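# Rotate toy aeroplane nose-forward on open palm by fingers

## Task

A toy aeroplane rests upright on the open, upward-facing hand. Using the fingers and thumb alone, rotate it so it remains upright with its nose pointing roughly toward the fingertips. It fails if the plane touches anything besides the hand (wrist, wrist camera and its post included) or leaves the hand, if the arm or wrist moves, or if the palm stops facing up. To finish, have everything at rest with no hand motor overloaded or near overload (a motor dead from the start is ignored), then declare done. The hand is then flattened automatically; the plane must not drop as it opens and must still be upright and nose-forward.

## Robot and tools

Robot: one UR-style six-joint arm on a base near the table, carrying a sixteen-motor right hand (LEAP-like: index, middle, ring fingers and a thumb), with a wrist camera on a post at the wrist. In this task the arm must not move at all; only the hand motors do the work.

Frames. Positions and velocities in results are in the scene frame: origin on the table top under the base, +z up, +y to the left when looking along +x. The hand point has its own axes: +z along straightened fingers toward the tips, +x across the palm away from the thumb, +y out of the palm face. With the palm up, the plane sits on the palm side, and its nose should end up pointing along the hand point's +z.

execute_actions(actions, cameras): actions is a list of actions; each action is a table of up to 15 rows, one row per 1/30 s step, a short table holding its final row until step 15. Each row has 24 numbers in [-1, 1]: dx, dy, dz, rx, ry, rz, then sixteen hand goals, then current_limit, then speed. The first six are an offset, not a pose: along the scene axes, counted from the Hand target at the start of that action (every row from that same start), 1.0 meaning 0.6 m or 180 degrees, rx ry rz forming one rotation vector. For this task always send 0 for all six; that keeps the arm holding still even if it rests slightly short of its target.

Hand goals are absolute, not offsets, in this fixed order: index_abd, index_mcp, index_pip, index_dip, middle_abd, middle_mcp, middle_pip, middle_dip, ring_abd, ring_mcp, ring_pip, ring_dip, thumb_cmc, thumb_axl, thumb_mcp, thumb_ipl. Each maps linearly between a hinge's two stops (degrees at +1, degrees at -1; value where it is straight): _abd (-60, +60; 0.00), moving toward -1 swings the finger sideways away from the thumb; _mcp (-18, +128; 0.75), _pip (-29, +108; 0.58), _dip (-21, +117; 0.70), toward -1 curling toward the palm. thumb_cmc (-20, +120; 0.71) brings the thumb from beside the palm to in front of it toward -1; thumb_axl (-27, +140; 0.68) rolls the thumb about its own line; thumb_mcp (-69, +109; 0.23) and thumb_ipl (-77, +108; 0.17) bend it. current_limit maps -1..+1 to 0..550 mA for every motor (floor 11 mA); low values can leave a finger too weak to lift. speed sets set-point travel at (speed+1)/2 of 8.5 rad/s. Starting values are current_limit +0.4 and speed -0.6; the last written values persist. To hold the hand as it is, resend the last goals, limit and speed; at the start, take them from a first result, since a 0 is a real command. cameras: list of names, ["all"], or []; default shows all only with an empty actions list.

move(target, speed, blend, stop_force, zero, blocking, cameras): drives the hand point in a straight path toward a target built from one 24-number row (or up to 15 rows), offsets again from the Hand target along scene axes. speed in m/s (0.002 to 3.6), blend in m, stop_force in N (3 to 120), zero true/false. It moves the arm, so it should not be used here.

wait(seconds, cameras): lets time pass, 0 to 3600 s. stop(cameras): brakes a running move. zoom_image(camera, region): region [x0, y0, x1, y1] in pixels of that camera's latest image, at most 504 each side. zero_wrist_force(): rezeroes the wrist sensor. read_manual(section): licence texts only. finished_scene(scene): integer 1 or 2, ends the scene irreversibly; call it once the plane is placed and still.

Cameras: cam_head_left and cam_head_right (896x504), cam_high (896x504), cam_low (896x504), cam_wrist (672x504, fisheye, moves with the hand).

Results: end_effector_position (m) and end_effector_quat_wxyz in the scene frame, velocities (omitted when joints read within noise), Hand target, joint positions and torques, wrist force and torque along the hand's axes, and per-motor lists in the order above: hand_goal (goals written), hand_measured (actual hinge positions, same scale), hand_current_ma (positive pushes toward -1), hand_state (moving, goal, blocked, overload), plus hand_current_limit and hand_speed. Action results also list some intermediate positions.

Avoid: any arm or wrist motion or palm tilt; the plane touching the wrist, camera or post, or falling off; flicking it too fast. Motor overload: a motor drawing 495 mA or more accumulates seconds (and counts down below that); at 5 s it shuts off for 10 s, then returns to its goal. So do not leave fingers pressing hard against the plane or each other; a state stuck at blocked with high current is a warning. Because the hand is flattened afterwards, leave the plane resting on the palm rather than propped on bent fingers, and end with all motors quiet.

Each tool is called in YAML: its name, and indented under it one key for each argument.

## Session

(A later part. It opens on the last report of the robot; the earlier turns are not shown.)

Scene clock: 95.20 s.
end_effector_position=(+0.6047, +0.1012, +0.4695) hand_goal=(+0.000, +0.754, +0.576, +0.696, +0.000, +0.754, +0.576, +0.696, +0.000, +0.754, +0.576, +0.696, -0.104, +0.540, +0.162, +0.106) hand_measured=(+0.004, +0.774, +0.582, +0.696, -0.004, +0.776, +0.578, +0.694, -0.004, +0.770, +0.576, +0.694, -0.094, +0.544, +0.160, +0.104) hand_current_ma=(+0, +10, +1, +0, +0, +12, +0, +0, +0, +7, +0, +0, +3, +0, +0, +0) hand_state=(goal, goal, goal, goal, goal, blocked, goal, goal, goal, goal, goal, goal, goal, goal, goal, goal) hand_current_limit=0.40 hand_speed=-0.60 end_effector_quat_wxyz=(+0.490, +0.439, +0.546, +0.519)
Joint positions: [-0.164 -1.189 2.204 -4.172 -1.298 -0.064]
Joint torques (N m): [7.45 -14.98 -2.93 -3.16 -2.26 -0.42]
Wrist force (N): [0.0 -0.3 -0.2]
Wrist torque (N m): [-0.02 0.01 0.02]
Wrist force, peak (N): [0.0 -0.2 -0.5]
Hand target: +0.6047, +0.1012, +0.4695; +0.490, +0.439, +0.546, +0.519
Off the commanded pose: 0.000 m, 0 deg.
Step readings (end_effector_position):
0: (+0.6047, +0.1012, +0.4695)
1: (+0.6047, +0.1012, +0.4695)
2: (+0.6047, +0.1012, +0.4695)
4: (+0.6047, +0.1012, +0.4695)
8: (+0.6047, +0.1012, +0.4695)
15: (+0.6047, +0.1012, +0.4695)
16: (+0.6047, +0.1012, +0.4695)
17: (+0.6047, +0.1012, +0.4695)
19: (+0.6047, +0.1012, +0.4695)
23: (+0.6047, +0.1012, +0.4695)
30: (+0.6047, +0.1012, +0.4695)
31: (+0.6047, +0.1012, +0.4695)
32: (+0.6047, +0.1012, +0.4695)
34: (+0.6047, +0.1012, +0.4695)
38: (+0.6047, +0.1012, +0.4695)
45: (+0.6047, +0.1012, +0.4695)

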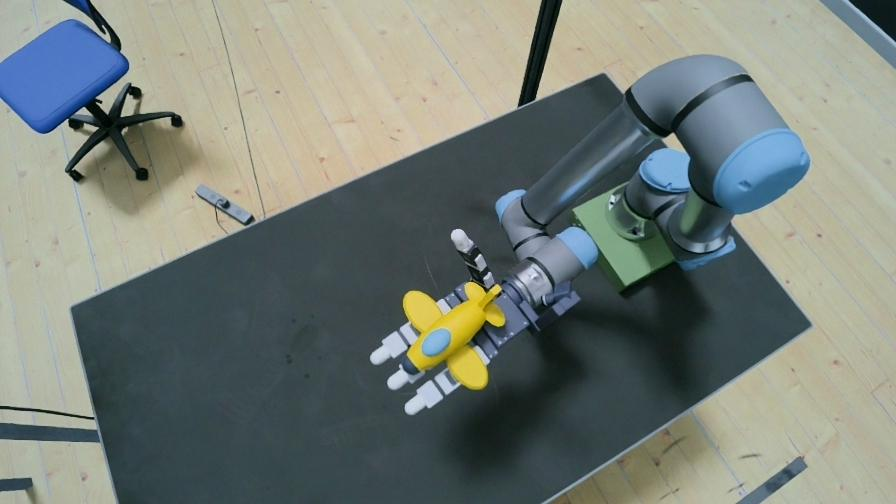

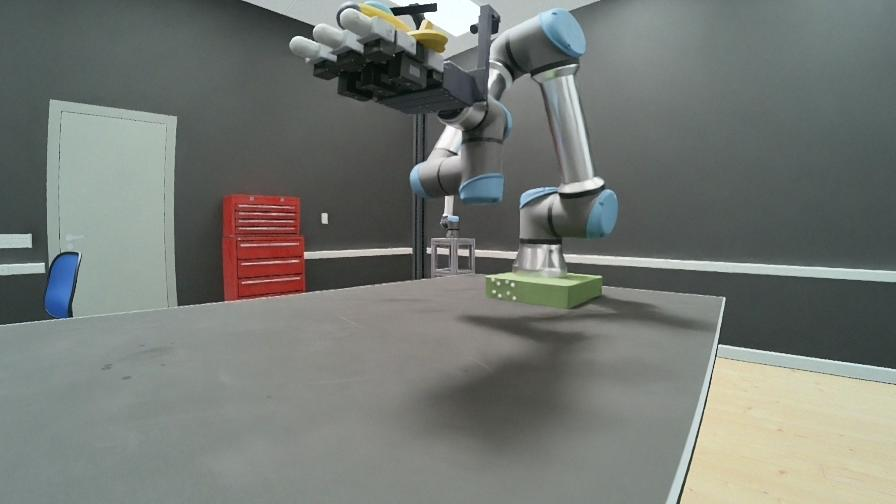

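The toy aeroplane in scene 2 sits right side up with its nose along the fingers. The hand is open flat and everything is still, so I am done.

finished_scene:
  scene: 2

The scene is finished: the task was done.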